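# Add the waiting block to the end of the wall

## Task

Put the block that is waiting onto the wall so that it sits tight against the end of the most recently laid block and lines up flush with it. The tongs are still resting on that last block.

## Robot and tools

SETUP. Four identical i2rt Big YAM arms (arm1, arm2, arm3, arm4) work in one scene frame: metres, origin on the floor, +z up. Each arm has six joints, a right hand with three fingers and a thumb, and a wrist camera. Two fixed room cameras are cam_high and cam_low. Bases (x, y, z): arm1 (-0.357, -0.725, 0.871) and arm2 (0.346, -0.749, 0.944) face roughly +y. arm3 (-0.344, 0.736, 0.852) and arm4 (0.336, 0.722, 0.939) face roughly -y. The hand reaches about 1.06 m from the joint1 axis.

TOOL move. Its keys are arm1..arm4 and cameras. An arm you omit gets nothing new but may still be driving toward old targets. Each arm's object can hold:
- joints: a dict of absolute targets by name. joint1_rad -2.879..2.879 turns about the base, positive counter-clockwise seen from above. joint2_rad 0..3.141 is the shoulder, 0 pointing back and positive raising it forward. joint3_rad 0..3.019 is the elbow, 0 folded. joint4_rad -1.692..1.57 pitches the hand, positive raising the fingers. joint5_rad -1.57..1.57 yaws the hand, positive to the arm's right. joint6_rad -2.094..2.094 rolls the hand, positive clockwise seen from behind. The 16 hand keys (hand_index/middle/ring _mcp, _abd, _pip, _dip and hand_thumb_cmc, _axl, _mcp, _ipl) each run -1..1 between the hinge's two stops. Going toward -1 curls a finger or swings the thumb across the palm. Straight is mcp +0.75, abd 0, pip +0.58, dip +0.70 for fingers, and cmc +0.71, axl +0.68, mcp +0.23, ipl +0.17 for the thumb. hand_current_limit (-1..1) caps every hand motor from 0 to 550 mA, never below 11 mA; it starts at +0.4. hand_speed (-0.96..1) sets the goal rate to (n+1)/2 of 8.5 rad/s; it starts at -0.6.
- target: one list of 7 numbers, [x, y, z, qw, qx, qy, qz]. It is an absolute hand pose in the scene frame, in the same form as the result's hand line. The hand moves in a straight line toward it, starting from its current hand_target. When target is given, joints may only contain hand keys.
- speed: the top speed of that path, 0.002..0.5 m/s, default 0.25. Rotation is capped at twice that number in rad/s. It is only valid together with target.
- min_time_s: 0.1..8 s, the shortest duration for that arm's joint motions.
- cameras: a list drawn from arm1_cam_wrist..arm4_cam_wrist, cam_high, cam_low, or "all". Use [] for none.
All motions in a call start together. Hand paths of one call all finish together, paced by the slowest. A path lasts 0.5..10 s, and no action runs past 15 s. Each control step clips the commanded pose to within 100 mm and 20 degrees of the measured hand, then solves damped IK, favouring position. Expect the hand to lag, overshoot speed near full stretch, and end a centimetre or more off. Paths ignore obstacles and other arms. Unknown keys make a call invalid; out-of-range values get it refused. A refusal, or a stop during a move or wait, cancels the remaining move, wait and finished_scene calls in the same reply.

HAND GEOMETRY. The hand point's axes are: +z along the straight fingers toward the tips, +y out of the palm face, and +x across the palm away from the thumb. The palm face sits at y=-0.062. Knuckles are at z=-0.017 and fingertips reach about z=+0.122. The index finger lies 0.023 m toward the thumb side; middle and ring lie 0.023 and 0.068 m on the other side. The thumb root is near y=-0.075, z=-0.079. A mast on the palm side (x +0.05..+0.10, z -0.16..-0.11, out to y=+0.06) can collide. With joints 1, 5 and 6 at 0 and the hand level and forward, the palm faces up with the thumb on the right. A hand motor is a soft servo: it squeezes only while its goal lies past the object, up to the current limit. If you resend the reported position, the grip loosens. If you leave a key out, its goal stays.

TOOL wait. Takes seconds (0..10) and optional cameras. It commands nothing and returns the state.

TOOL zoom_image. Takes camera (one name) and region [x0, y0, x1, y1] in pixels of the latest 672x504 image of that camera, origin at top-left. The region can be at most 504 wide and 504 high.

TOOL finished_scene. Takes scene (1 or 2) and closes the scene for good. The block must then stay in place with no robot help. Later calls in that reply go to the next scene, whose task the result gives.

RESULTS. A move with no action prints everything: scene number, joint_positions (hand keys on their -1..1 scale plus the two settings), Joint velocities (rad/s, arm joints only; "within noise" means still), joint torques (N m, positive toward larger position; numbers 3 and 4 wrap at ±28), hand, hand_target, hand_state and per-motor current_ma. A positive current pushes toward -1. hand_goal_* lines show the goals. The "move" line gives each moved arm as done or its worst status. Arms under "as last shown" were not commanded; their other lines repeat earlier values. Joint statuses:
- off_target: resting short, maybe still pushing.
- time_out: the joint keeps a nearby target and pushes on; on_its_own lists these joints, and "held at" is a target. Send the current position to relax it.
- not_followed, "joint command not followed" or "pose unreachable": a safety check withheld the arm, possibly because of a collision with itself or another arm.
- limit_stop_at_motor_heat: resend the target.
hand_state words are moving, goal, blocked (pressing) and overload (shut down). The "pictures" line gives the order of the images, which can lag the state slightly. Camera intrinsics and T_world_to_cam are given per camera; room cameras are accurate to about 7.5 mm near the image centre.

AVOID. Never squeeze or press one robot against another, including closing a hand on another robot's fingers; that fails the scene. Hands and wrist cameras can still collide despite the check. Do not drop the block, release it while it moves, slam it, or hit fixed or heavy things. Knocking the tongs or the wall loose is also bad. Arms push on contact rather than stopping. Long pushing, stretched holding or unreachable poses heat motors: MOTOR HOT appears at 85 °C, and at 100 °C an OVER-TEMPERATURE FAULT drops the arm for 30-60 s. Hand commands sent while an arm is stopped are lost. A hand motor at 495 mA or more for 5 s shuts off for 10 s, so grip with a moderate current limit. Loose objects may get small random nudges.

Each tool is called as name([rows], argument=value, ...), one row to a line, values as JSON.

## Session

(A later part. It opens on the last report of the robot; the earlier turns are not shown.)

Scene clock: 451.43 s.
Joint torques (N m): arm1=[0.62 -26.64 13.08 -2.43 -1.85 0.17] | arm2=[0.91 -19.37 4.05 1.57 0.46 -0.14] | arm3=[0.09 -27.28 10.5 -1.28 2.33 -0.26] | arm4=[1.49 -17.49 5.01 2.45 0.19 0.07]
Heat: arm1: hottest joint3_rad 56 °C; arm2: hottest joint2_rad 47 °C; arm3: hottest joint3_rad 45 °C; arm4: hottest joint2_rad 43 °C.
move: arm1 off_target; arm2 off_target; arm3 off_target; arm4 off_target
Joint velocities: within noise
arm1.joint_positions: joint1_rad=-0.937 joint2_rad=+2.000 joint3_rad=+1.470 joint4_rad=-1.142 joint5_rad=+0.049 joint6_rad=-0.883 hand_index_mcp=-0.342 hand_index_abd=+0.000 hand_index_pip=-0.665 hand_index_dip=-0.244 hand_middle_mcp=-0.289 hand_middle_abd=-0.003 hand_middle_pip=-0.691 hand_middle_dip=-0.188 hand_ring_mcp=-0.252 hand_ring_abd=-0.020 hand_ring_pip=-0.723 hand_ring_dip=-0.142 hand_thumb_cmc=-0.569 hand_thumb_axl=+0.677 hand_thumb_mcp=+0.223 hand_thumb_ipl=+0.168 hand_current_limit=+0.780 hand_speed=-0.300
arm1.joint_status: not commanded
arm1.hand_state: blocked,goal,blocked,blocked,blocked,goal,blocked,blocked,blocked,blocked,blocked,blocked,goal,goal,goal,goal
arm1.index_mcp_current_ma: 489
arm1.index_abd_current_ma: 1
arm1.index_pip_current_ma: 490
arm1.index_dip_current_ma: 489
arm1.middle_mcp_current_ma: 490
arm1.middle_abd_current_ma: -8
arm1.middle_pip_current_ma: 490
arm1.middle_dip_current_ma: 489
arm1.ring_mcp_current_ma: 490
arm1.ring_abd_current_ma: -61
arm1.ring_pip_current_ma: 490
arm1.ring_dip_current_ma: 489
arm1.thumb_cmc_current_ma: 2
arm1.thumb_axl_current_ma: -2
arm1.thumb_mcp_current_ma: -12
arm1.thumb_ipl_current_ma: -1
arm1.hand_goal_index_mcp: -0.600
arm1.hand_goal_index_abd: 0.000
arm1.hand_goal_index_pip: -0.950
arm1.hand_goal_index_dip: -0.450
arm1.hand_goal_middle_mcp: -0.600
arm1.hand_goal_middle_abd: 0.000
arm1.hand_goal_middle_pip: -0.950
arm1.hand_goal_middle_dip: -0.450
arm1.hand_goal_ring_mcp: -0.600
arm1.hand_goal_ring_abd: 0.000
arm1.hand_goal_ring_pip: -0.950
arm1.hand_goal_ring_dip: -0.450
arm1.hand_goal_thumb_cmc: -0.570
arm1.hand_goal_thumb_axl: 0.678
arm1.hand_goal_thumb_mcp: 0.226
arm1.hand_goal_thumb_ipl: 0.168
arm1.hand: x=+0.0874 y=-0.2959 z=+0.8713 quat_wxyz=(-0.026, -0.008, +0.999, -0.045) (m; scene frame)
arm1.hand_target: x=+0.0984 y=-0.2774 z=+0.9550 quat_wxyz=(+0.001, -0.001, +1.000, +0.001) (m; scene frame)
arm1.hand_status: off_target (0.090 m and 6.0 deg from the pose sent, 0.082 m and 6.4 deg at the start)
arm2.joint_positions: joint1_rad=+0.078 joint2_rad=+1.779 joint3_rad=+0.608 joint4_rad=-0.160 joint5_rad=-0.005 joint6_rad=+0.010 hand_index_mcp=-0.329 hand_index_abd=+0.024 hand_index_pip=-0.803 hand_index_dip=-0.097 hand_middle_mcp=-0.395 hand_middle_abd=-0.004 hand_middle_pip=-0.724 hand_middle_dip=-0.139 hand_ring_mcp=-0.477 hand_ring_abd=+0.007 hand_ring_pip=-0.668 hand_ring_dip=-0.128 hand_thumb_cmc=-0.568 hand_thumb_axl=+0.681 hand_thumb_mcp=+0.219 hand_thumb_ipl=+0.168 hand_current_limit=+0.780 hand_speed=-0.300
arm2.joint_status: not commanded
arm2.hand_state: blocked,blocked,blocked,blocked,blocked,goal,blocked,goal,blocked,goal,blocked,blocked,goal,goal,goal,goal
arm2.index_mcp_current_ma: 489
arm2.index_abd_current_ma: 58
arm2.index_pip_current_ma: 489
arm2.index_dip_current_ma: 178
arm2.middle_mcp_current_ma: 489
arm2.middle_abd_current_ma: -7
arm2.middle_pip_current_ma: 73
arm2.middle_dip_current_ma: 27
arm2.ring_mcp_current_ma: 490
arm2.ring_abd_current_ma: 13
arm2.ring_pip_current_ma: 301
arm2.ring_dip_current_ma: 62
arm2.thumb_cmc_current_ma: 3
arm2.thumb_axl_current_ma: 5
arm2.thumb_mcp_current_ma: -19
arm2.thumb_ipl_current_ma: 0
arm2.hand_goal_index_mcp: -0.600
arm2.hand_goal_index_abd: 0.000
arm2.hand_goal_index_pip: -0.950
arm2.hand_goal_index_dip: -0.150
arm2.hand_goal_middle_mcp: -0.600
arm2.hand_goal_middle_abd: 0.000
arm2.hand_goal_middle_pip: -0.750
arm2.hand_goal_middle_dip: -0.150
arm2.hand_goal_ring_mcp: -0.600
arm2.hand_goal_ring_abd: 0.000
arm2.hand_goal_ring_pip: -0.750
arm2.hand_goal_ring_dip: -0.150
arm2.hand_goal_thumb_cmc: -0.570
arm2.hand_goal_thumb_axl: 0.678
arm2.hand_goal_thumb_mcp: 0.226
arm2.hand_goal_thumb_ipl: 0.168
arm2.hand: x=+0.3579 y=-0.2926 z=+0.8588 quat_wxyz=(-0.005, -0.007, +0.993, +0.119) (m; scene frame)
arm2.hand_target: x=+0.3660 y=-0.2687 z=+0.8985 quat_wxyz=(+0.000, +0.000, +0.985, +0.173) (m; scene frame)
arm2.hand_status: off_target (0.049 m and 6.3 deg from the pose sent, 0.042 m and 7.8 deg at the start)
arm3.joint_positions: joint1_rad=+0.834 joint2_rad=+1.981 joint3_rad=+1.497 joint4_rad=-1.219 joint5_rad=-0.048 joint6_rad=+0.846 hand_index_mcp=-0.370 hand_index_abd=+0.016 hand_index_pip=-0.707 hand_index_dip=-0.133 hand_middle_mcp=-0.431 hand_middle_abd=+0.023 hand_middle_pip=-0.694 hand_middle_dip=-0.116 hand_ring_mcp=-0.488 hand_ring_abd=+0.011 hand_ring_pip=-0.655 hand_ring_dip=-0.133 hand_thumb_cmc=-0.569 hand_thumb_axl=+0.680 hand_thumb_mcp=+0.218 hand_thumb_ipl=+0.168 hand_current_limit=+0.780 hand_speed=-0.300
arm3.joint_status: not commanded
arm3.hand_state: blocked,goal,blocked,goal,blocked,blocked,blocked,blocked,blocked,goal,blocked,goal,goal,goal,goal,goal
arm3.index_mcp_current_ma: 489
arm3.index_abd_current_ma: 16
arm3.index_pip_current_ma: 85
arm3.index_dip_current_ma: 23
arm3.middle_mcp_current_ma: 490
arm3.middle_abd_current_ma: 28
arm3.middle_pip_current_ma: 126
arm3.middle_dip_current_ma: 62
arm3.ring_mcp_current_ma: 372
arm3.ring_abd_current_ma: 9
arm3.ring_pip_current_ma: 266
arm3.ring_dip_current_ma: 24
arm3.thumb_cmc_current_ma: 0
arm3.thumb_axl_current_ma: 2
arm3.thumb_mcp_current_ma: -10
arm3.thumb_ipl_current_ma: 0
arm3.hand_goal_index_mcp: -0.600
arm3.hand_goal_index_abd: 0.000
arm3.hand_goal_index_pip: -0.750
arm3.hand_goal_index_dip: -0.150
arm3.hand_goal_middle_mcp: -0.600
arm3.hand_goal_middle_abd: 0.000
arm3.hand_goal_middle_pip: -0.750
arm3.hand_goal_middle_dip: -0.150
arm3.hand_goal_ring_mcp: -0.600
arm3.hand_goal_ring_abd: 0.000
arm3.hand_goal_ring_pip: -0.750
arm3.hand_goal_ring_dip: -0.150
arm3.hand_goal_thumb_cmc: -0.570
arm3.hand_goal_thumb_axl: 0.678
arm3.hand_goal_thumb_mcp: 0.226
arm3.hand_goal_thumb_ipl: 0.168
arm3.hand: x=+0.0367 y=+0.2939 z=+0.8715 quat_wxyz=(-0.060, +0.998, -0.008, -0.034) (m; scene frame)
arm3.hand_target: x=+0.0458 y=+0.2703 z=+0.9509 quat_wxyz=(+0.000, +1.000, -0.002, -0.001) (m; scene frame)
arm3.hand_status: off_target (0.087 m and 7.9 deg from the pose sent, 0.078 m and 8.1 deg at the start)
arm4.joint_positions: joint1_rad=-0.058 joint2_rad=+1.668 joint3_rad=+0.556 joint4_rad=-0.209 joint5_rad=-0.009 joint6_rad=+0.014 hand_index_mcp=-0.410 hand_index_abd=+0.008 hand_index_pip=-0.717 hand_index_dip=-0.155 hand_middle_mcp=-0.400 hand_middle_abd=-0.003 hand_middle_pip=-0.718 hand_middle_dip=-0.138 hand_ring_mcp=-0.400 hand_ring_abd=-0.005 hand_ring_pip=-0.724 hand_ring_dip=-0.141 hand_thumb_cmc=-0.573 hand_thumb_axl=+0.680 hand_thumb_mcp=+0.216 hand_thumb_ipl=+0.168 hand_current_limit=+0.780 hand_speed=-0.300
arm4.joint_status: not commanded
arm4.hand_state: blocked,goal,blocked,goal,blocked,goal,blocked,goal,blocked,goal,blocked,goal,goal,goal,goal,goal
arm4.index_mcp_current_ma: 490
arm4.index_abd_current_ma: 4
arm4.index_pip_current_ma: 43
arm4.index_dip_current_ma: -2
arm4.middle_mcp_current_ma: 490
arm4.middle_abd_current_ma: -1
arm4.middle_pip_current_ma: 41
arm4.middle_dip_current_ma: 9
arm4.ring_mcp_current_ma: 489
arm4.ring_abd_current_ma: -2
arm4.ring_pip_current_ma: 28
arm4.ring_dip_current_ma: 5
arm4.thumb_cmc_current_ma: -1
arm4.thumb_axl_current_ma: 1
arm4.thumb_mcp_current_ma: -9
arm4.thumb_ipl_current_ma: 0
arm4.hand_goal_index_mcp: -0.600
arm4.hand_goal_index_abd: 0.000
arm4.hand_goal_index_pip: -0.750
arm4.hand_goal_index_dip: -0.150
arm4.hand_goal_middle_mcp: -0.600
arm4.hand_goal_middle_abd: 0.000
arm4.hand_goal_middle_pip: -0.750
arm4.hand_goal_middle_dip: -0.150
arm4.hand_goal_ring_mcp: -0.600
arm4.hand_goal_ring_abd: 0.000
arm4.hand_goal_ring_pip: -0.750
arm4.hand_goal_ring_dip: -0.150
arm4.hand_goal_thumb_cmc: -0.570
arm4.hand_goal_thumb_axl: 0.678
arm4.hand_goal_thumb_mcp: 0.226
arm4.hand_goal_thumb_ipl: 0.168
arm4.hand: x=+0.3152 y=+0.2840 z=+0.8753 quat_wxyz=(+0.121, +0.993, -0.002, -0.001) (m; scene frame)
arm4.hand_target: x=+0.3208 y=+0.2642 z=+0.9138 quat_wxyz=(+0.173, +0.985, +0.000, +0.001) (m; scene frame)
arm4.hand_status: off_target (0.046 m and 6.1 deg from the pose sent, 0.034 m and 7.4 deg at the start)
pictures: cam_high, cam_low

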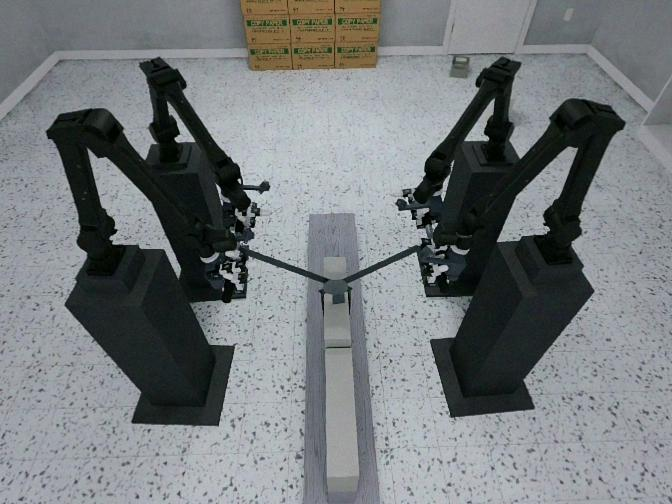

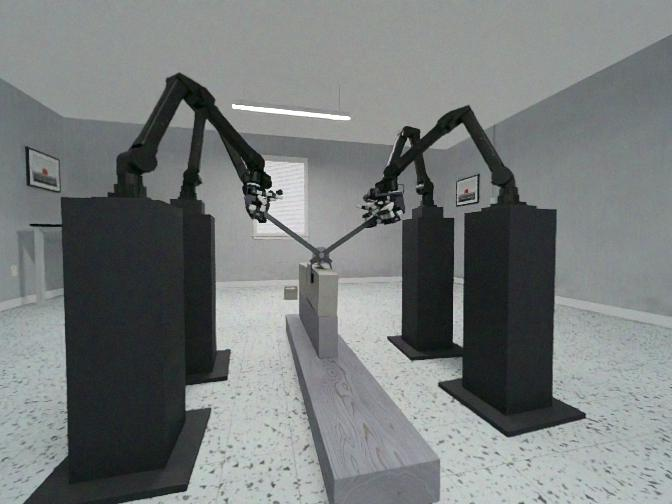

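move(arm1={"target": [0.120, -0.275, 0.953, 0, 0, 1, 0], "speed": 0.04}, arm2={"target": [0.386, -0.268, 0.878, 0, 0, 0.985, 0.1736], "speed": 0.04}, arm3={"target": [0.068, 0.267, 0.948, 0, 1, 0, 0], "speed": 0.04}, arm4={"target": [0.341, 0.264, 0.894, 0.1736, 0.985, 0, 0], "speed": 0.04}, cameras=["cam_high","cam_low"])

zoom_image(camera="cam_high", region=[310, 270, 370, 360])

zoom_image(camera="cam_low", region=[292, 250, 346, 340])

Scene clock: 461.63 s.
Joint torques (N m): arm1=[-0.03 -27.99 13.9 -3.08 -1.7 0.04] | arm2=[0.32 -19.37 3.48 1.2 0.42 -0.24] | arm3=[0.44 -27.75 12.23 -2.1 2.13 -0.08] | arm4=[1.9 -17.2 4.82 2.77 0.21 0.15]
Heat: arm1: hottest joint3_rad 55 °C; arm2: hottest joint2_rad 48 °C; arm3: hottest joint3_rad 44 °C; arm4: hottest joint2_rad 43 °C.
move: arm1 off_target; arm2 off_target; arm3 off_target; arm4 off_target
Joint velocities: within noise
arm1.joint_positions: joint1_rad=-0.949 joint2_rad=+2.046 joint3_rad=+1.505 joint4_rad=-1.131 joint5_rad=+0.046 joint6_rad=-0.889 hand_index_mcp=-0.335 hand_index_abd=+0.002 hand_index_pip=-0.665 hand_index_dip=-0.244 hand_middle_mcp=-0.289 hand_middle_abd=-0.003 hand_middle_pip=-0.691 hand_middle_dip=-0.190 hand_ring_mcp=-0.253 hand_ring_abd=-0.020 hand_ring_pip=-0.723 hand_ring_dip=-0.142 hand_thumb_cmc=-0.569 hand_thumb_axl=+0.677 hand_thumb_mcp=+0.223 hand_thumb_ipl=+0.168 hand_current_limit=+0.780 hand_speed=-0.300
arm1.joint_status: not commanded
arm1.hand_state: blocked,goal,blocked,blocked,blocked,goal,blocked,blocked,blocked,blocked,blocked,blocked,goal,goal,goal,goal
arm1.index_mcp_current_ma: 490
arm1.index_abd_current_ma: 3
arm1.index_pip_current_ma: 490
arm1.index_dip_current_ma: 490
arm1.middle_mcp_current_ma: 490
arm1.middle_abd_current_ma: -8
arm1.middle_pip_current_ma: 490
arm1.middle_dip_current_ma: 490
arm1.ring_mcp_current_ma: 490
arm1.ring_abd_current_ma: -61
arm1.ring_pip_current_ma: 489
arm1.ring_dip_current_ma: 490
arm1.thumb_cmc_current_ma: 2
arm1.thumb_axl_current_ma: -2
arm1.thumb_mcp_current_ma: -12
arm1.thumb_ipl_current_ma: -1
arm1.hand_goal_index_mcp: -0.600
arm1.hand_goal_index_abd: 0.000
arm1.hand_goal_index_pip: -0.950
arm1.hand_goal_index_dip: -0.450
arm1.hand_goal_middle_mcp: -0.600
arm1.hand_goal_middle_abd: 0.000
arm1.hand_goal_middle_pip: -0.950
arm1.hand_goal_middle_dip: -0.450
arm1.hand_goal_ring_mcp: -0.600
arm1.hand_goal_ring_abd: 0.000
arm1.hand_goal_ring_pip: -0.950
arm1.hand_goal_ring_dip: -0.450
arm1.hand_goal_thumb_cmc: -0.570
arm1.hand_goal_thumb_axl: 0.678
arm1.hand_goal_thumb_mcp: 0.226
arm1.hand_goal_thumb_ipl: 0.168
arm1.hand: x=+0.1010 y=-0.2929 z=+0.8571 quat_wxyz=(-0.027, -0.004, +0.999, -0.044) (m; scene frame)
arm1.hand_target: x=+0.1170 y=-0.2774 z=+0.9492 quat_wxyz=(+0.002, -0.001, +1.000, +0.001) (m; scene frame)
arm1.hand_status: off_target (0.099 m and 5.9 deg from the pose sent, 0.091 m and 6.0 deg at the start)
arm2.joint_positions: joint1_rad=+0.034 joint2_rad=+1.845 joint3_rad=+0.606 joint4_rad=-0.079 joint5_rad=-0.024 joint6_rad=-0.038 hand_index_mcp=-0.329 hand_index_abd=+0.024 hand_index_pip=-0.803 hand_index_dip=-0.099 hand_middle_mcp=-0.395 hand_middle_abd=+0.002 hand_middle_pip=-0.724 hand_middle_dip=-0.140 hand_ring_mcp=-0.477 hand_ring_abd=+0.007 hand_ring_pip=-0.668 hand_ring_dip=-0.128 hand_thumb_cmc=-0.568 hand_thumb_axl=+0.681 hand_thumb_mcp=+0.219 hand_thumb_ipl=+0.168 hand_current_limit=+0.780 hand_speed=-0.300
arm2.joint_status: not commanded
arm2.hand_state: blocked,blocked,blocked,blocked,blocked,goal,blocked,goal,blocked,goal,blocked,blocked,goal,goal,goal,goal
arm2.index_mcp_current_ma: 490
arm2.index_abd_current_ma: 58
arm2.index_pip_current_ma: 489
arm2.index_dip_current_ma: 171
arm2.middle_mcp_current_ma: 490
arm2.middle_abd_current_ma: 3
arm2.middle_pip_current_ma: 74
arm2.middle_dip_current_ma: 24
arm2.ring_mcp_current_ma: 489
arm2.ring_abd_current_ma: 13
arm2.ring_pip_current_ma: 301
arm2.ring_dip_current_ma: 62
arm2.thumb_cmc_current_ma: 3
arm2.thumb_axl_current_ma: 5
arm2.thumb_mcp_current_ma: -19
arm2.thumb_ipl_current_ma: 0
arm2.hand_goal_index_mcp: -0.600
arm2.hand_goal_index_abd: 0.000
arm2.hand_goal_index_pip: -0.950
arm2.hand_goal_index_dip: -0.150
arm2.hand_goal_middle_mcp: -0.600
arm2.hand_goal_middle_abd: 0.000
arm2.hand_goal_middle_pip: -0.750
arm2.hand_goal_middle_dip: -0.150
arm2.hand_goal_ring_mcp: -0.600
arm2.hand_goal_ring_abd: 0.000
arm2.hand_goal_ring_pip: -0.750
arm2.hand_goal_ring_dip: -0.150
arm2.hand_goal_thumb_cmc: -0.570
arm2.hand_goal_thumb_axl: 0.678
arm2.hand_goal_thumb_mcp: 0.226
arm2.hand_goal_thumb_ipl: 0.168
arm2.hand: x=+0.3707 y=-0.2902 z=+0.8414 quat_wxyz=(-0.008, -0.010, +0.992, +0.127) (m; scene frame)
arm2.hand_target: x=+0.3860 y=-0.2687 z=+0.8768 quat_wxyz=(+0.001, +0.000, +0.985, +0.173) (m; scene frame)
arm2.hand_status: off_target (0.045 m and 5.6 deg from the pose sent, 0.042 m and 6.3 deg at the start)
arm3.joint_positions: joint1_rad=+0.854 joint2_rad=+2.018 joint3_rad=+1.512 joint4_rad=-1.200 joint5_rad=-0.045 joint6_rad=+0.846 hand_index_mcp=-0.375 hand_index_abd=+0.013 hand_index_pip=-0.707 hand_index_dip=-0.134 hand_middle_mcp=-0.431 hand_middle_abd=+0.027 hand_middle_pip=-0.694 hand_middle_dip=-0.118 hand_ring_mcp=-0.488 hand_ring_abd=+0.011 hand_ring_pip=-0.655 hand_ring_dip=-0.133 hand_thumb_cmc=-0.569 hand_thumb_axl=+0.680 hand_thumb_mcp=+0.218 hand_thumb_ipl=+0.168 hand_current_limit=+0.780 hand_speed=-0.300
arm3.joint_status: not commanded
arm3.hand_state: blocked,goal,blocked,goal,blocked,blocked,blocked,blocked,blocked,goal,blocked,goal,goal,goal,goal,goal
arm3.index_mcp_current_ma: 490
arm3.index_abd_current_ma: 13
arm3.index_pip_current_ma: 85
arm3.index_dip_current_ma: 21
arm3.middle_mcp_current_ma: 489
arm3.middle_abd_current_ma: 36
arm3.middle_pip_current_ma: 126
arm3.middle_dip_current_ma: 57
arm3.ring_mcp_current_ma: 372
arm3.ring_abd_current_ma: 9
arm3.ring_pip_current_ma: 266
arm3.ring_dip_current_ma: 24
arm3.thumb_cmc_current_ma: 0
arm3.thumb_axl_current_ma: 2
arm3.thumb_mcp_current_ma: -10
arm3.thumb_ipl_current_ma: 0
arm3.hand_goal_index_mcp: -0.600
arm3.hand_goal_index_abd: 0.000
arm3.hand_goal_index_pip: -0.750
arm3.hand_goal_index_dip: -0.150
arm3.hand_goal_middle_mcp: -0.600
arm3.hand_goal_middle_abd: 0.000
arm3.hand_goal_middle_pip: -0.750
arm3.hand_goal_middle_dip: -0.150
arm3.hand_goal_ring_mcp: -0.600
arm3.hand_goal_ring_abd: 0.000
arm3.hand_goal_ring_pip: -0.750
arm3.hand_goal_ring_dip: -0.150
arm3.hand_goal_thumb_cmc: -0.570
arm3.hand_goal_thumb_axl: 0.678
arm3.hand_goal_thumb_mcp: 0.226
arm3.hand_goal_thumb_ipl: 0.168
arm3.hand: x=+0.0500 y=+0.2961 z=+0.8566 quat_wxyz=(-0.059, +0.998, +0.001, -0.037) (m; scene frame)
arm3.hand_target: x=+0.0638 y=+0.2710 z=+0.9453 quat_wxyz=(+0.000, +1.000, -0.001, +0.000) (m; scene frame)
arm3.hand_status: off_target (0.098 m and 8.0 deg from the pose sent, 0.087 m and 7.9 deg at the start)
arm4.joint_positions: joint1_rad=+0.000 joint2_rad=+1.732 joint3_rad=+0.546 joint4_rad=-0.138 joint5_rad=+0.013 joint6_rad=+0.064 hand_index_mcp=-0.410 hand_index_abd=+0.008 hand_index_pip=-0.717 hand_index_dip=-0.154 hand_middle_mcp=-0.400 hand_middle_abd=-0.003 hand_middle_pip=-0.718 hand_middle_dip=-0.138 hand_ring_mcp=-0.401 hand_ring_abd=-0.005 hand_ring_pip=-0.724 hand_ring_dip=-0.141 hand_thumb_cmc=-0.573 hand_thumb_axl=+0.680 hand_thumb_mcp=+0.216 hand_thumb_ipl=+0.168 hand_current_limit=+0.780 hand_speed=-0.300
arm4.joint_status: not commanded
arm4.hand_state: blocked,goal,blocked,goal,blocked,goal,blocked,goal,blocked,goal,blocked,goal,goal,goal,goal,goal
arm4.index_mcp_current_ma: 490
arm4.index_abd_current_ma: 4
arm4.index_pip_current_ma: 43
arm4.index_dip_current_ma: -2
arm4.middle_mcp_current_ma: 490
arm4.middle_abd_current_ma: -1
arm4.middle_pip_current_ma: 41
arm4.middle_dip_current_ma: 9
arm4.ring_mcp_current_ma: 490
arm4.ring_abd_current_ma: -2
arm4.ring_pip_current_ma: 28
arm4.ring_dip_current_ma: 5
arm4.thumb_cmc_current_ma: -1
arm4.thumb_axl_current_ma: 1
arm4.thumb_mcp_current_ma: -9
arm4.thumb_ipl_current_ma: 0
arm4.hand_goal_index_mcp: -0.600
arm4.hand_goal_index_abd: 0.000
arm4.hand_goal_index_pip: -0.750
arm4.hand_goal_index_dip: -0.150
arm4.hand_goal_middle_mcp: -0.600
arm4.hand_goal_middle_abd: 0.000
arm4.hand_goal_middle_pip: -0.750
arm4.hand_goal_middle_dip: -0.150
arm4.hand_goal_ring_mcp: -0.600
arm4.hand_goal_ring_abd: 0.000
arm4.hand_goal_ring_pip: -0.750
arm4.hand_goal_ring_dip: -0.150
arm4.hand_goal_thumb_cmc: -0.570
arm4.hand_goal_thumb_axl: 0.678
arm4.hand_goal_thumb_mcp: 0.226
arm4.hand_goal_thumb_ipl: 0.168
arm4.hand: x=+0.3324 y=+0.2876 z=+0.8558 quat_wxyz=(+0.119, +0.993, +0.001, -0.005) (m; scene frame)
arm4.hand_target: x=+0.3409 y=+0.2646 z=+0.8924 quat_wxyz=(+0.173, +0.985, +0.000, +0.001) (m; scene frame)
arm4.hand_status: off_target (0.046 m and 6.3 deg from the pose sent, 0.038 m and 6.1 deg at the start)
pictures: cam_high, cam_low

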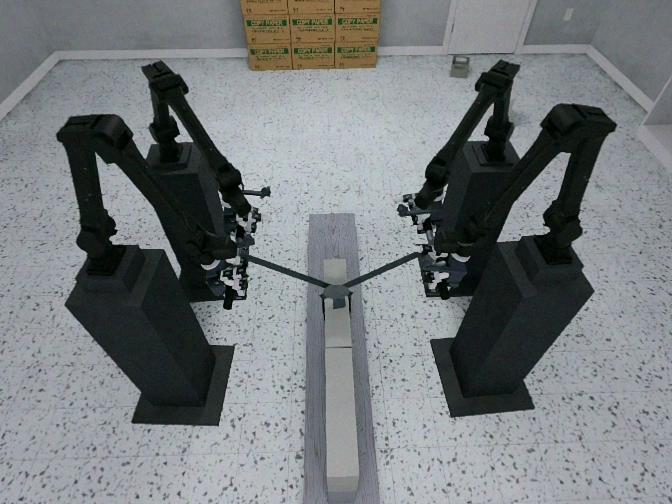

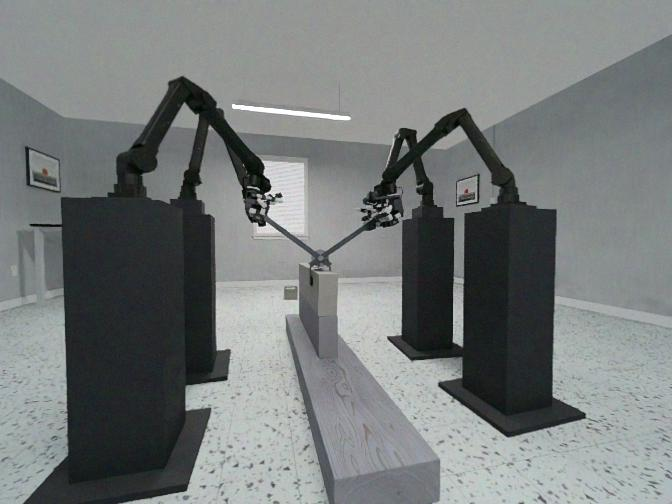

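Scaled by 5.600 from the camera's 672x504 image, which has a finer 960x720 frame.

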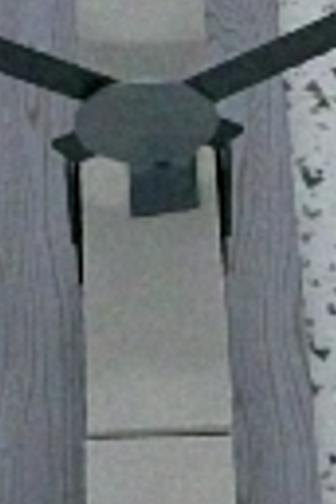

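Scaled by 5.600 from the camera's 672x504 image, which has a finer 960x720 frame.

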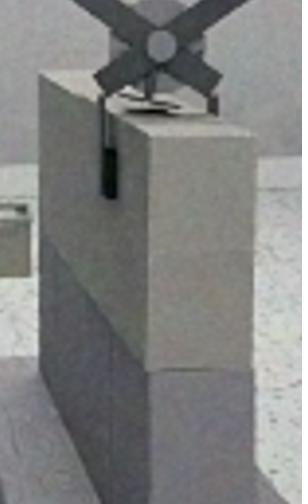

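move(arm1={"target": [0.145, -0.276, 0.940, 0, 0, 1, 0], "speed": 0.04}, arm2={"target": [0.415, -0.269, 0.875, 0, 0, 0.985, 0.1736], "speed": 0.04}, arm3={"target": [0.095, 0.268, 0.936, 0, 1, 0, 0], "speed": 0.04}, arm4={"target": [0.375, 0.265, 0.891, 0.1736, 0.985, 0, 0], "speed": 0.04}, cameras=["cam_high","cam_low"])

zoom_image(camera="cam_high", region=[315, 325, 365, 370])

zoom_image(camera="cam_low", region=[292, 250, 346, 340])

Scene clock: 467.87 s.
Joint torques (N m): arm1=[-0.38 -25.35 15.06 -2.43 -1.39 0.1] | arm2=[-1.03 -18.96 3.26 1.2 0.67 -0.15] | arm3=[1.2 -25 13.68 -1.33 1.48 -0.02] | arm4=[5.01 -17.2 5.3 2.28 -0.04 0.28]
Heat: arm1: hottest joint3_rad 54 °C; arm2: hottest joint2_rad 48 °C; arm3: hottest joint3_rad 43 °C; arm4: hottest joint2_rad 43 °C.
move: arm1 off_target; arm2 off_target; arm3 off_target; arm4 off_target
Joint velocities: within noise
arm1.joint_positions: joint1_rad=-0.971 joint2_rad=+2.069 joint3_rad=+1.553 joint4_rad=-1.149 joint5_rad=+0.039 joint6_rad=-0.923 hand_index_mcp=-0.322 hand_index_abd=+0.000 hand_index_pip=-0.663 hand_index_dip=-0.249 hand_middle_mcp=-0.289 hand_middle_abd=-0.006 hand_middle_pip=-0.691 hand_middle_dip=-0.197 hand_ring_mcp=-0.266 hand_ring_abd=-0.015 hand_ring_pip=-0.723 hand_ring_dip=-0.151 hand_thumb_cmc=-0.569 hand_thumb_axl=+0.677 hand_thumb_mcp=+0.223 hand_thumb_ipl=+0.168 hand_current_limit=+0.780 hand_speed=-0.300
arm1.joint_status: not commanded
arm1.hand_state: blocked,goal,blocked,blocked,blocked,goal,blocked,blocked,blocked,goal,blocked,blocked,goal,goal,goal,goal
arm1.index_mcp_current_ma: 490
arm1.index_abd_current_ma: -1
arm1.index_pip_current_ma: 490
arm1.index_dip_current_ma: 490
arm1.middle_mcp_current_ma: 490
arm1.middle_abd_current_ma: -17
arm1.middle_pip_current_ma: 490
arm1.middle_dip_current_ma: 490
arm1.ring_mcp_current_ma: 490
arm1.ring_abd_current_ma: -43
arm1.ring_pip_current_ma: 490
arm1.ring_dip_current_ma: 490
arm1.thumb_cmc_current_ma: 2
arm1.thumb_axl_current_ma: -2
arm1.thumb_mcp_current_ma: -12
arm1.thumb_ipl_current_ma: -1
arm1.hand_goal_index_mcp: -0.600
arm1.hand_goal_index_abd: 0.000
arm1.hand_goal_index_pip: -0.950
arm1.hand_goal_index_dip: -0.450
arm1.hand_goal_middle_mcp: -0.600
arm1.hand_goal_middle_abd: 0.000
arm1.hand_goal_middle_pip: -0.950
arm1.hand_goal_middle_dip: -0.450
arm1.hand_goal_ring_mcp: -0.600
arm1.hand_goal_ring_abd: 0.000
arm1.hand_goal_ring_pip: -0.950
arm1.hand_goal_ring_dip: -0.450
arm1.hand_goal_thumb_cmc: -0.570
arm1.hand_goal_thumb_axl: 0.678
arm1.hand_goal_thumb_mcp: 0.226
arm1.hand_goal_thumb_ipl: 0.168
arm1.hand: x=+0.1178 y=-0.2930 z=+0.8610 quat_wxyz=(-0.028, -0.010, +0.999, -0.038) (m; scene frame)
arm1.hand_target: x=+0.1415 y=-0.2787 z=+0.9387 quat_wxyz=(+0.001, +0.000, +1.000, +0.001) (m; scene frame)
arm1.hand_status: off_target (0.085 m and 5.5 deg from the pose sent, 0.095 m and 6.0 deg at the start)
arm2.joint_positions: joint1_rad=-0.029 joint2_rad=+1.855 joint3_rad=+0.616 joint4_rad=-0.070 joint5_rad=-0.060 joint6_rad=-0.120 hand_index_mcp=-0.329 hand_index_abd=+0.024 hand_index_pip=-0.803 hand_index_dip=-0.101 hand_middle_mcp=-0.395 hand_middle_abd=+0.007 hand_middle_pip=-0.720 hand_middle_dip=-0.140 hand_ring_mcp=-0.477 hand_ring_abd=+0.007 hand_ring_pip=-0.668 hand_ring_dip=-0.128 hand_thumb_cmc=-0.568 hand_thumb_axl=+0.681 hand_thumb_mcp=+0.219 hand_thumb_ipl=+0.168 hand_current_limit=+0.780 hand_speed=-0.300
arm2.joint_status: not commanded
arm2.hand_state: blocked,blocked,blocked,blocked,blocked,goal,blocked,goal,blocked,goal,blocked,blocked,goal,goal,goal,goal
arm2.index_mcp_current_ma: 490
arm2.index_abd_current_ma: 58
arm2.index_pip_current_ma: 489
arm2.index_dip_current_ma: 161
arm2.middle_mcp_current_ma: 490
arm2.middle_abd_current_ma: 12
arm2.middle_pip_current_ma: 90
arm2.middle_dip_current_ma: 24
arm2.ring_mcp_current_ma: 489
arm2.ring_abd_current_ma: 13
arm2.ring_pip_current_ma: 301
arm2.ring_dip_current_ma: 62
arm2.thumb_cmc_current_ma: 3
arm2.thumb_axl_current_ma: 5
arm2.thumb_mcp_current_ma: -19
arm2.thumb_ipl_current_ma: 0
arm2.hand_goal_index_mcp: -0.600
arm2.hand_goal_index_abd: 0.000
arm2.hand_goal_index_pip: -0.950
arm2.hand_goal_index_dip: -0.150
arm2.hand_goal_middle_mcp: -0.600
arm2.hand_goal_middle_abd: 0.000
arm2.hand_goal_middle_pip: -0.750
arm2.hand_goal_middle_dip: -0.150
arm2.hand_goal_ring_mcp: -0.600
arm2.hand_goal_ring_abd: 0.000
arm2.hand_goal_ring_pip: -0.750
arm2.hand_goal_ring_dip: -0.150
arm2.hand_goal_thumb_cmc: -0.570
arm2.hand_goal_thumb_axl: 0.678
arm2.hand_goal_thumb_mcp: 0.226
arm2.hand_goal_thumb_ipl: 0.168
arm2.hand: x=+0.3867 y=-0.2853 z=+0.8410 quat_wxyz=(-0.016, -0.022, +0.991, +0.133) (m; scene frame)
arm2.hand_target: x=+0.4146 y=-0.2698 z=+0.8733 quat_wxyz=(+0.001, +0.000, +0.985, +0.173) (m; scene frame)
arm2.hand_status: off_target (0.047 m and 5.7 deg from the pose sent, 0.060 m and 5.6 deg at the start)
arm3.joint_positions: joint1_rad=+0.876 joint2_rad=+2.040 joint3_rad=+1.557 joint4_rad=-1.225 joint5_rad=-0.031 joint6_rad=+0.870 hand_index_mcp=-0.378 hand_index_abd=+0.010 hand_index_pip=-0.707 hand_index_dip=-0.135 hand_middle_mcp=-0.431 hand_middle_abd=+0.035 hand_middle_pip=-0.694 hand_middle_dip=-0.120 hand_ring_mcp=-0.488 hand_ring_abd=+0.011 hand_ring_pip=-0.655 hand_ring_dip=-0.133 hand_thumb_cmc=-0.567 hand_thumb_axl=+0.681 hand_thumb_mcp=+0.218 hand_thumb_ipl=+0.168 hand_current_limit=+0.780 hand_speed=-0.300
arm3.joint_status: not commanded
arm3.hand_state: blocked,goal,blocked,goal,blocked,blocked,blocked,blocked,blocked,goal,blocked,goal,goal,goal,goal,goal
arm3.index_mcp_current_ma: 489
arm3.index_abd_current_ma: 9
arm3.index_pip_current_ma: 85
arm3.index_dip_current_ma: 19
arm3.middle_mcp_current_ma: 489
arm3.middle_abd_current_ma: 52
arm3.middle_pip_current_ma: 126
arm3.middle_dip_current_ma: 51
arm3.ring_mcp_current_ma: 372
arm3.ring_abd_current_ma: 9
arm3.ring_pip_current_ma: 266
arm3.ring_dip_current_ma: 24
arm3.thumb_cmc_current_ma: 2
arm3.thumb_axl_current_ma: 2
arm3.thumb_mcp_current_ma: -11
arm3.thumb_ipl_current_ma: 0
arm3.hand_goal_index_mcp: -0.600
arm3.hand_goal_index_abd: 0.000
arm3.hand_goal_index_pip: -0.750
arm3.hand_goal_index_dip: -0.150
arm3.hand_goal_middle_mcp: -0.600
arm3.hand_goal_middle_abd: 0.000
arm3.hand_goal_middle_pip: -0.750
arm3.hand_goal_middle_dip: -0.150
arm3.hand_goal_ring_mcp: -0.600
arm3.hand_goal_ring_abd: 0.000
arm3.hand_goal_ring_pip: -0.750
arm3.hand_goal_ring_dip: -0.150
arm3.hand_goal_thumb_cmc: -0.570
arm3.hand_goal_thumb_axl: 0.678
arm3.hand_goal_thumb_mcp: 0.226
arm3.hand_goal_thumb_ipl: 0.168
arm3.hand: x=+0.0640 y=+0.2969 z=+0.8602 quat_wxyz=(-0.054, +0.998, +0.001, -0.044) (m; scene frame)
arm3.hand_target: x=+0.0903 y=+0.2723 z=+0.9362 quat_wxyz=(+0.000, +1.000, -0.001, +0.001) (m; scene frame)
arm3.hand_status: off_target (0.087 m and 8.0 deg from the pose sent, 0.095 m and 8.0 deg at the start)
arm4.joint_positions: joint1_rad=+0.063 joint2_rad=+1.749 joint3_rad=+0.548 joint4_rad=-0.121 joint5_rad=+0.053 joint6_rad=+0.146 hand_index_mcp=-0.410 hand_index_abd=+0.016 hand_index_pip=-0.715 hand_index_dip=-0.155 hand_middle_mcp=-0.400 hand_middle_abd=-0.004 hand_middle_pip=-0.718 hand_middle_dip=-0.139 hand_ring_mcp=-0.408 hand_ring_abd=-0.005 hand_ring_pip=-0.724 hand_ring_dip=-0.141 hand_thumb_cmc=-0.573 hand_thumb_axl=+0.680 hand_thumb_mcp=+0.217 hand_thumb_ipl=+0.168 hand_current_limit=+0.780 hand_speed=-0.300
arm4.joint_status: not commanded
arm4.hand_state: blocked,goal,blocked,goal,blocked,goal,blocked,goal,blocked,goal,blocked,goal,goal,goal,goal,goal
arm4.index_mcp_current_ma: 490
arm4.index_abd_current_ma: 11
arm4.index_pip_current_ma: 46
arm4.index_dip_current_ma: -2
arm4.middle_mcp_current_ma: 489
arm4.middle_abd_current_ma: -1
arm4.middle_pip_current_ma: 41
arm4.middle_dip_current_ma: 7
arm4.ring_mcp_current_ma: 489
arm4.ring_abd_current_ma: -2
arm4.ring_pip_current_ma: 28
arm4.ring_dip_current_ma: 5
arm4.thumb_cmc_current_ma: -1
arm4.thumb_axl_current_ma: 1
arm4.thumb_mcp_current_ma: -8
arm4.thumb_ipl_current_ma: 0
arm4.hand_goal_index_mcp: -0.600
arm4.hand_goal_index_abd: 0.000
arm4.hand_goal_index_pip: -0.750
arm4.hand_goal_index_dip: -0.150
arm4.hand_goal_middle_mcp: -0.600
arm4.hand_goal_middle_abd: 0.000
arm4.hand_goal_middle_pip: -0.750
arm4.hand_goal_middle_dip: -0.150
arm4.hand_goal_ring_mcp: -0.600
arm4.hand_goal_ring_abd: 0.000
arm4.hand_goal_ring_pip: -0.750
arm4.hand_goal_ring_dip: -0.150
arm4.hand_goal_thumb_cmc: -0.570
arm4.hand_goal_thumb_axl: 0.678
arm4.hand_goal_thumb_mcp: 0.226
arm4.hand_goal_thumb_ipl: 0.168
arm4.hand: x=+0.3459 y=+0.2886 z=+0.8525 quat_wxyz=(+0.122, +0.992, -0.011, -0.016) (m; scene frame)
arm4.hand_target: x=+0.3746 y=+0.2659 z=+0.8889 quat_wxyz=(+0.173, +0.985, +0.001, +0.002) (m; scene frame)
arm4.hand_status: off_target (0.054 m and 6.3 deg from the pose sent, 0.060 m and 6.3 deg at the start)
pictures: cam_high, cam_low

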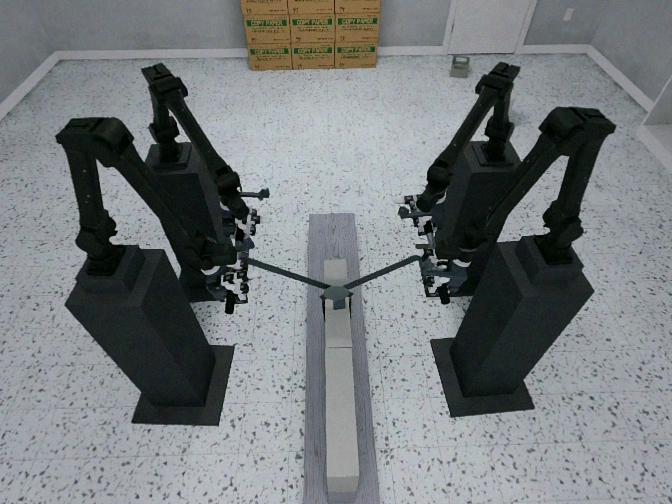

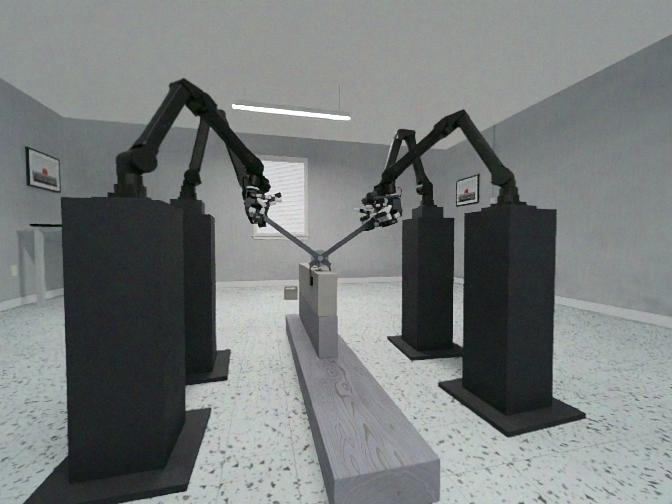

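Scaled by 10.080 from the camera's 672x504 image, which has a finer 960x720 frame.

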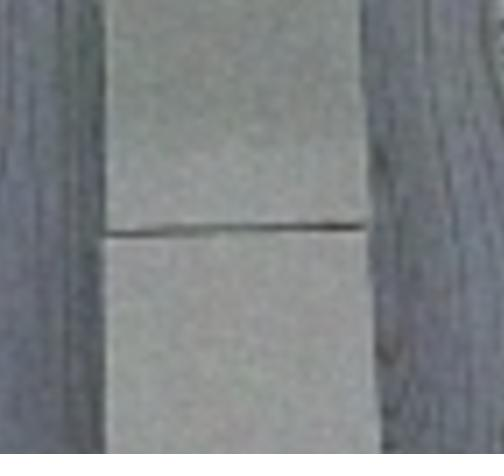

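Scaled by 5.600 from the camera's 672x504 image, which has a finer 960x720 frame.

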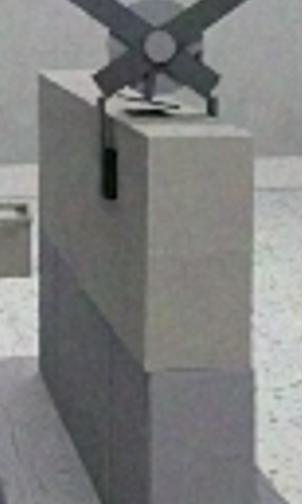

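move(arm1={"target": [0.172, -0.276, 0.925, 0, 0, 1, 0], "speed": 0.04}, arm2={"target": [0.450, -0.271, 0.872, 0, 0, 0.985, 0.1736], "speed": 0.04}, arm3={"target": [0.122, 0.268, 0.921, 0, 1, 0, 0], "speed": 0.04}, arm4={"target": [0.410, 0.267, 0.888, 0.1736, 0.985, 0, 0], "speed": 0.04}, cameras=["cam_high","cam_low"])

zoom_image(camera="cam_high", region=[315, 325, 365, 370])

zoom_image(camera="cam_low", region=[292, 250, 346, 340])

Scene clock: 474.20 s.
Joint torques (N m): arm1=[-0.73 -23.53 15.43 -0.73 -0.89 -0.05] | arm2=[-3.31 -20.54 3.15 0.88 1.7 -0.5] | arm3=[0.97 -22.95 13.86 -0.21 0.99 -0.11] | arm4=[7.06 -18.32 5.38 1.85 -0.58 0.38]
Heat: arm1: hottest joint3_rad 56 °C; arm2: hottest joint2_rad 47 °C; arm3: hottest joint3_rad 43 °C; arm4: hottest joint2_rad 43 °C.
move: arm1 off_target; arm2 off_target; arm3 off_target; arm4 off_target
Joint velocities: within noise
arm1.joint_positions: joint1_rad=-0.993 joint2_rad=+2.106 joint3_rad=+1.624 joint4_rad=-1.195 joint5_rad=+0.028 joint6_rad=-0.931 hand_index_mcp=-0.329 hand_index_abd=-0.001 hand_index_pip=-0.663 hand_index_dip=-0.257 hand_middle_mcp=-0.328 hand_middle_abd=+0.002 hand_middle_pip=-0.691 hand_middle_dip=-0.213 hand_ring_mcp=-0.329 hand_ring_abd=+0.000 hand_ring_pip=-0.723 hand_ring_dip=-0.166 hand_thumb_cmc=-0.569 hand_thumb_axl=+0.677 hand_thumb_mcp=+0.223 hand_thumb_ipl=+0.168 hand_current_limit=+0.780 hand_speed=-0.300
arm1.joint_status: not commanded
arm1.hand_state: blocked,goal,blocked,blocked,blocked,goal,blocked,blocked,blocked,goal,blocked,blocked,goal,goal,goal,goal
arm1.index_mcp_current_ma: 490
arm1.index_abd_current_ma: -1
arm1.index_pip_current_ma: 489
arm1.index_dip_current_ma: 489
arm1.middle_mcp_current_ma: 490
arm1.middle_abd_current_ma: 5
arm1.middle_pip_current_ma: 490
arm1.middle_dip_current_ma: 490
arm1.ring_mcp_current_ma: 490
arm1.ring_abd_current_ma: 0
arm1.ring_pip_current_ma: 489
arm1.ring_dip_current_ma: 490
arm1.thumb_cmc_current_ma: 2
arm1.thumb_axl_current_ma: -2
arm1.thumb_mcp_current_ma: -12
arm1.thumb_ipl_current_ma: -1
arm1.hand_goal_index_mcp: -0.600
arm1.hand_goal_index_abd: 0.000
arm1.hand_goal_index_pip: -0.950
arm1.hand_goal_index_dip: -0.450
arm1.hand_goal_middle_mcp: -0.600
arm1.hand_goal_middle_abd: 0.000
arm1.hand_goal_middle_pip: -0.950
arm1.hand_goal_middle_dip: -0.450
arm1.hand_goal_ring_mcp: -0.600
arm1.hand_goal_ring_abd: 0.000
arm1.hand_goal_ring_pip: -0.950
arm1.hand_goal_ring_dip: -0.450
arm1.hand_goal_thumb_cmc: -0.570
arm1.hand_goal_thumb_axl: 0.678
arm1.hand_goal_thumb_mcp: 0.226
arm1.hand_goal_thumb_ipl: 0.168
arm1.on_its_own: hand_middle_mcp moved -0.039 toward your old target -0.600; hand_ring_mcp moved -0.062 toward your old target -0.600
arm1.hand: x=+0.1364 y=-0.2931 z=+0.8631 quat_wxyz=(-0.037, -0.004, +0.999, -0.037) (m; scene frame)
arm1.hand_target: x=+0.1685 y=-0.2791 z=+0.9257 quat_wxyz=(+0.001, +0.000, +1.000, +0.000) (m; scene frame)
arm1.hand_status: off_target (0.073 m and 6.0 deg from the pose sent, 0.085 m and 5.5 deg at the start)
arm2.joint_positions: joint1_rad=-0.093 joint2_rad=+1.888 joint3_rad=+0.628 joint4_rad=-0.065 joint5_rad=-0.114 joint6_rad=-0.181 hand_index_mcp=-0.329 hand_index_abd=+0.024 hand_index_pip=-0.803 hand_index_dip=-0.101 hand_middle_mcp=-0.395 hand_middle_abd=+0.006 hand_middle_pip=-0.719 hand_middle_dip=-0.138 hand_ring_mcp=-0.477 hand_ring_abd=+0.010 hand_ring_pip=-0.668 hand_ring_dip=-0.128 hand_thumb_cmc=-0.568 hand_thumb_axl=+0.681 hand_thumb_mcp=+0.219 hand_thumb_ipl=+0.168 hand_current_limit=+0.780 hand_speed=-0.300
arm2.joint_status: not commanded
arm2.hand_state: blocked,blocked,blocked,blocked,blocked,goal,blocked,goal,blocked,goal,blocked,blocked,goal,goal,goal,goal
arm2.index_mcp_current_ma: 490
arm2.index_abd_current_ma: 58
arm2.index_pip_current_ma: 490
arm2.index_dip_current_ma: 161
arm2.middle_mcp_current_ma: 490
arm2.middle_abd_current_ma: 11
arm2.middle_pip_current_ma: 90
arm2.middle_dip_current_ma: 28
arm2.ring_mcp_current_ma: 490
arm2.ring_abd_current_ma: 20
arm2.ring_pip_current_ma: 301
arm2.ring_dip_current_ma: 62
arm2.thumb_cmc_current_ma: 3
arm2.thumb_axl_current_ma: 5
arm2.thumb_mcp_current_ma: -19
arm2.thumb_ipl_current_ma: 0
arm2.hand_goal_index_mcp: -0.600
arm2.hand_goal_index_abd: 0.000
arm2.hand_goal_index_pip: -0.950
arm2.hand_goal_index_dip: -0.150
arm2.hand_goal_middle_mcp: -0.600
arm2.hand_goal_middle_abd: 0.000
arm2.hand_goal_middle_pip: -0.750
arm2.hand_goal_middle_dip: -0.150
arm2.hand_goal_ring_mcp: -0.600
arm2.hand_goal_ring_abd: 0.000
arm2.hand_goal_ring_pip: -0.750
arm2.hand_goal_ring_dip: -0.150
arm2.hand_goal_thumb_cmc: -0.570
arm2.hand_goal_thumb_axl: 0.678
arm2.hand_goal_thumb_mcp: 0.226
arm2.hand_goal_thumb_ipl: 0.168
arm2.hand: x=+0.4020 y=-0.2857 z=+0.8316 quat_wxyz=(-0.036, -0.024, +0.991, +0.131) (m; scene frame)
arm2.hand_target: x=+0.4484 y=-0.2724 z=+0.8690 quat_wxyz=(+0.002, +0.001, +0.985, +0.172) (m; scene frame)
arm2.hand_status: off_target (0.064 m and 7.0 deg from the pose sent, 0.072 m and 5.7 deg at the start)
arm3.joint_positions: joint1_rad=+0.906 joint2_rad=+2.077 joint3_rad=+1.626 joint4_rad=-1.258 joint5_rad=-0.019 joint6_rad=+0.909 hand_index_mcp=-0.382 hand_index_abd=+0.005 hand_index_pip=-0.707 hand_index_dip=-0.134 hand_middle_mcp=-0.442 hand_middle_abd=+0.035 hand_middle_pip=-0.694 hand_middle_dip=-0.126 hand_ring_mcp=-0.488 hand_ring_abd=+0.009 hand_ring_pip=-0.655 hand_ring_dip=-0.133 hand_thumb_cmc=-0.565 hand_thumb_axl=+0.684 hand_thumb_mcp=+0.213 hand_thumb_ipl=+0.168 hand_current_limit=+0.780 hand_speed=-0.300
arm3.joint_status: not commanded
arm3.hand_state: blocked,goal,blocked,goal,blocked,blocked,blocked,blocked,blocked,goal,blocked,goal,goal,goal,goal,goal
arm3.index_mcp_current_ma: 490
arm3.index_abd_current_ma: 3
arm3.index_pip_current_ma: 86
arm3.index_dip_current_ma: 22
arm3.middle_mcp_current_ma: 490
arm3.middle_abd_current_ma: 52
arm3.middle_pip_current_ma: 126
arm3.middle_dip_current_ma: 38
arm3.ring_mcp_current_ma: 372
arm3.ring_abd_current_ma: 7
arm3.ring_pip_current_ma: 266
arm3.ring_dip_current_ma: 24
arm3.thumb_cmc_current_ma: 4
arm3.thumb_axl_current_ma: 7
arm3.thumb_mcp_current_ma: -21
arm3.thumb_ipl_current_ma: 0
arm3.hand_goal_index_mcp: -0.600
arm3.hand_goal_index_abd: 0.000
arm3.hand_goal_index_pip: -0.750
arm3.hand_goal_index_dip: -0.150
arm3.hand_goal_middle_mcp: -0.600
arm3.hand_goal_middle_abd: 0.000
arm3.hand_goal_middle_pip: -0.750
arm3.hand_goal_middle_dip: -0.150
arm3.hand_goal_ring_mcp: -0.600
arm3.hand_goal_ring_abd: 0.000
arm3.hand_goal_ring_pip: -0.750
arm3.hand_goal_ring_dip: -0.150
arm3.hand_goal_thumb_cmc: -0.570
arm3.hand_goal_thumb_axl: 0.678
arm3.hand_goal_thumb_mcp: 0.226
arm3.hand_goal_thumb_ipl: 0.168
arm3.hand: x=+0.0856 y=+0.2983 z=+0.8636 quat_wxyz=(-0.048, +0.998, -0.003, -0.050) (m; scene frame)
arm3.hand_target: x=+0.1176 y=+0.2720 z=+0.9233 quat_wxyz=(+0.000, +1.000, +0.000, +0.000) (m; scene frame)
arm3.hand_status: off_target (0.074 m and 7.9 deg from the pose sent, 0.089 m and 7.9 deg at the start)
arm4.joint_positions: joint1_rad=+0.142 joint2_rad=+1.778 joint3_rad=+0.562 joint4_rad=-0.117 joint5_rad=+0.101 joint6_rad=+0.234 hand_index_mcp=-0.410 hand_index_abd=+0.018 hand_index_pip=-0.714 hand_index_dip=-0.155 hand_middle_mcp=-0.400 hand_middle_abd=-0.006 hand_middle_pip=-0.718 hand_middle_dip=-0.140 hand_ring_mcp=-0.409 hand_ring_abd=-0.005 hand_ring_pip=-0.724 hand_ring_dip=-0.142 hand_thumb_cmc=-0.574 hand_thumb_axl=+0.680 hand_thumb_mcp=+0.218 hand_thumb_ipl=+0.168 hand_current_limit=+0.780 hand_speed=-0.300
arm4.joint_status: not commanded
arm4.hand_state: blocked,goal,blocked,goal,blocked,goal,blocked,goal,blocked,goal,blocked,goal,goal,goal,goal,goal
arm4.index_mcp_current_ma: 490
arm4.index_abd_current_ma: 13
arm4.index_pip_current_ma: 48
arm4.index_dip_current_ma: -2
arm4.middle_mcp_current_ma: 489
arm4.middle_abd_current_ma: -2
arm4.middle_pip_current_ma: 41
arm4.middle_dip_current_ma: 6
arm4.ring_mcp_current_ma: 489
arm4.ring_abd_current_ma: -2
arm4.ring_pip_current_ma: 29
arm4.ring_dip_current_ma: 5
arm4.thumb_cmc_current_ma: -1
arm4.thumb_axl_current_ma: 1
arm4.thumb_mcp_current_ma: -7
arm4.thumb_ipl_current_ma: 0
arm4.hand_goal_index_mcp: -0.600
arm4.hand_goal_index_abd: 0.000
arm4.hand_goal_index_pip: -0.750
arm4.hand_goal_index_dip: -0.150
arm4.hand_goal_middle_mcp: -0.600
arm4.hand_goal_middle_abd: 0.000
arm4.hand_goal_middle_pip: -0.750
arm4.hand_goal_middle_dip: -0.150
arm4.hand_goal_ring_mcp: -0.600
arm4.hand_goal_ring_abd: 0.000
arm4.hand_goal_ring_pip: -0.750
arm4.hand_goal_ring_dip: -0.150
arm4.hand_goal_thumb_cmc: -0.570
arm4.hand_goal_thumb_axl: 0.678
arm4.hand_goal_thumb_mcp: 0.226
arm4.hand_goal_thumb_ipl: 0.168
arm4.hand: x=+0.3652 y=+0.2888 z=+0.8471 quat_wxyz=(+0.123, +0.992, -0.018, -0.030) (m; scene frame)
arm4.hand_target: x=+0.4086 y=+0.2685 z=+0.8849 quat_wxyz=(+0.172, +0.985, +0.001, +0.003) (m; scene frame)
arm4.hand_status: off_target (0.065 m and 7.1 deg from the pose sent, 0.076 m and 6.3 deg at the start)
pictures: cam_high, cam_low

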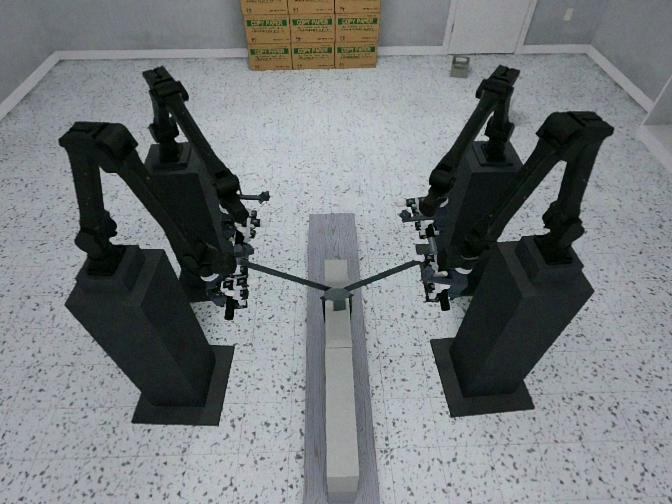

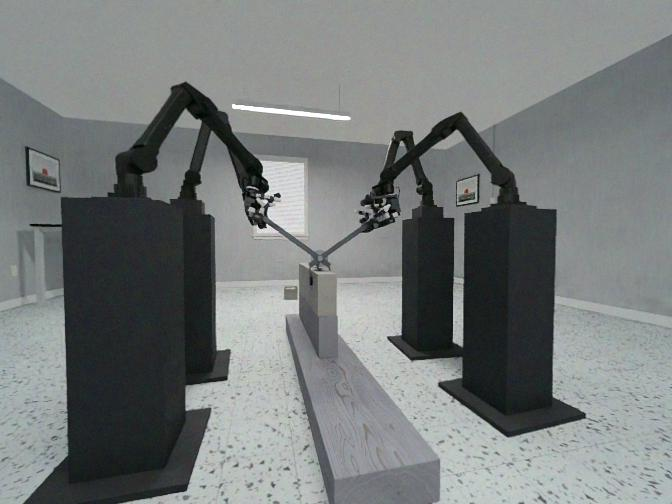

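Scaled by 10.080 from the camera's 672x504 image, which has a finer 960x720 frame.

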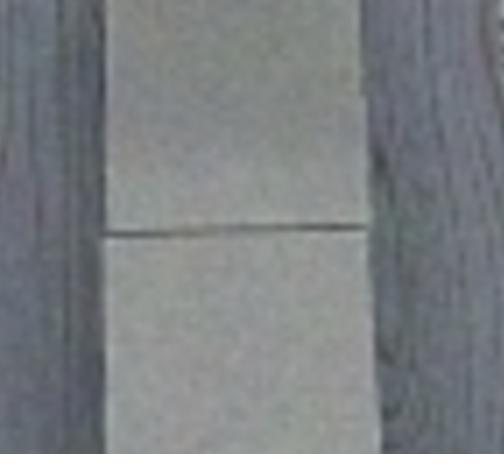

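Scaled by 5.600 from the camera's 672x504 image, which has a finer 960x720 frame.

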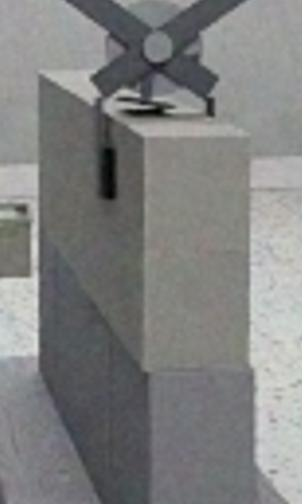

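zoom_image(camera="cam_low", region=[296, 262, 341, 322])

zoom_image(camera="cam_high", region=[310, 255, 370, 355])

Scaled by 8.400 from the camera's 672x504 image, which has a finer 960x720 frame.

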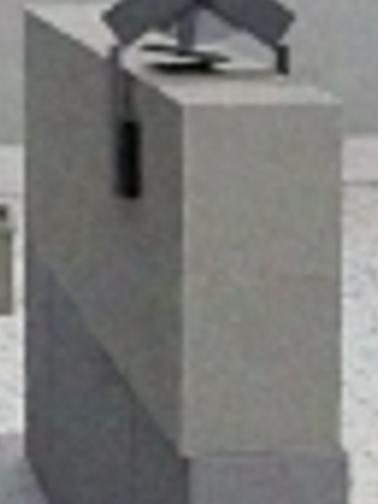

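Scaled by 5.040 from the camera's 672x504 image, which has a finer 960x720 frame.

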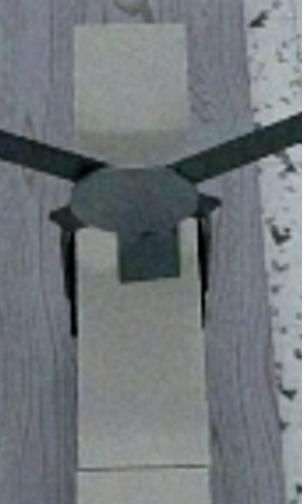

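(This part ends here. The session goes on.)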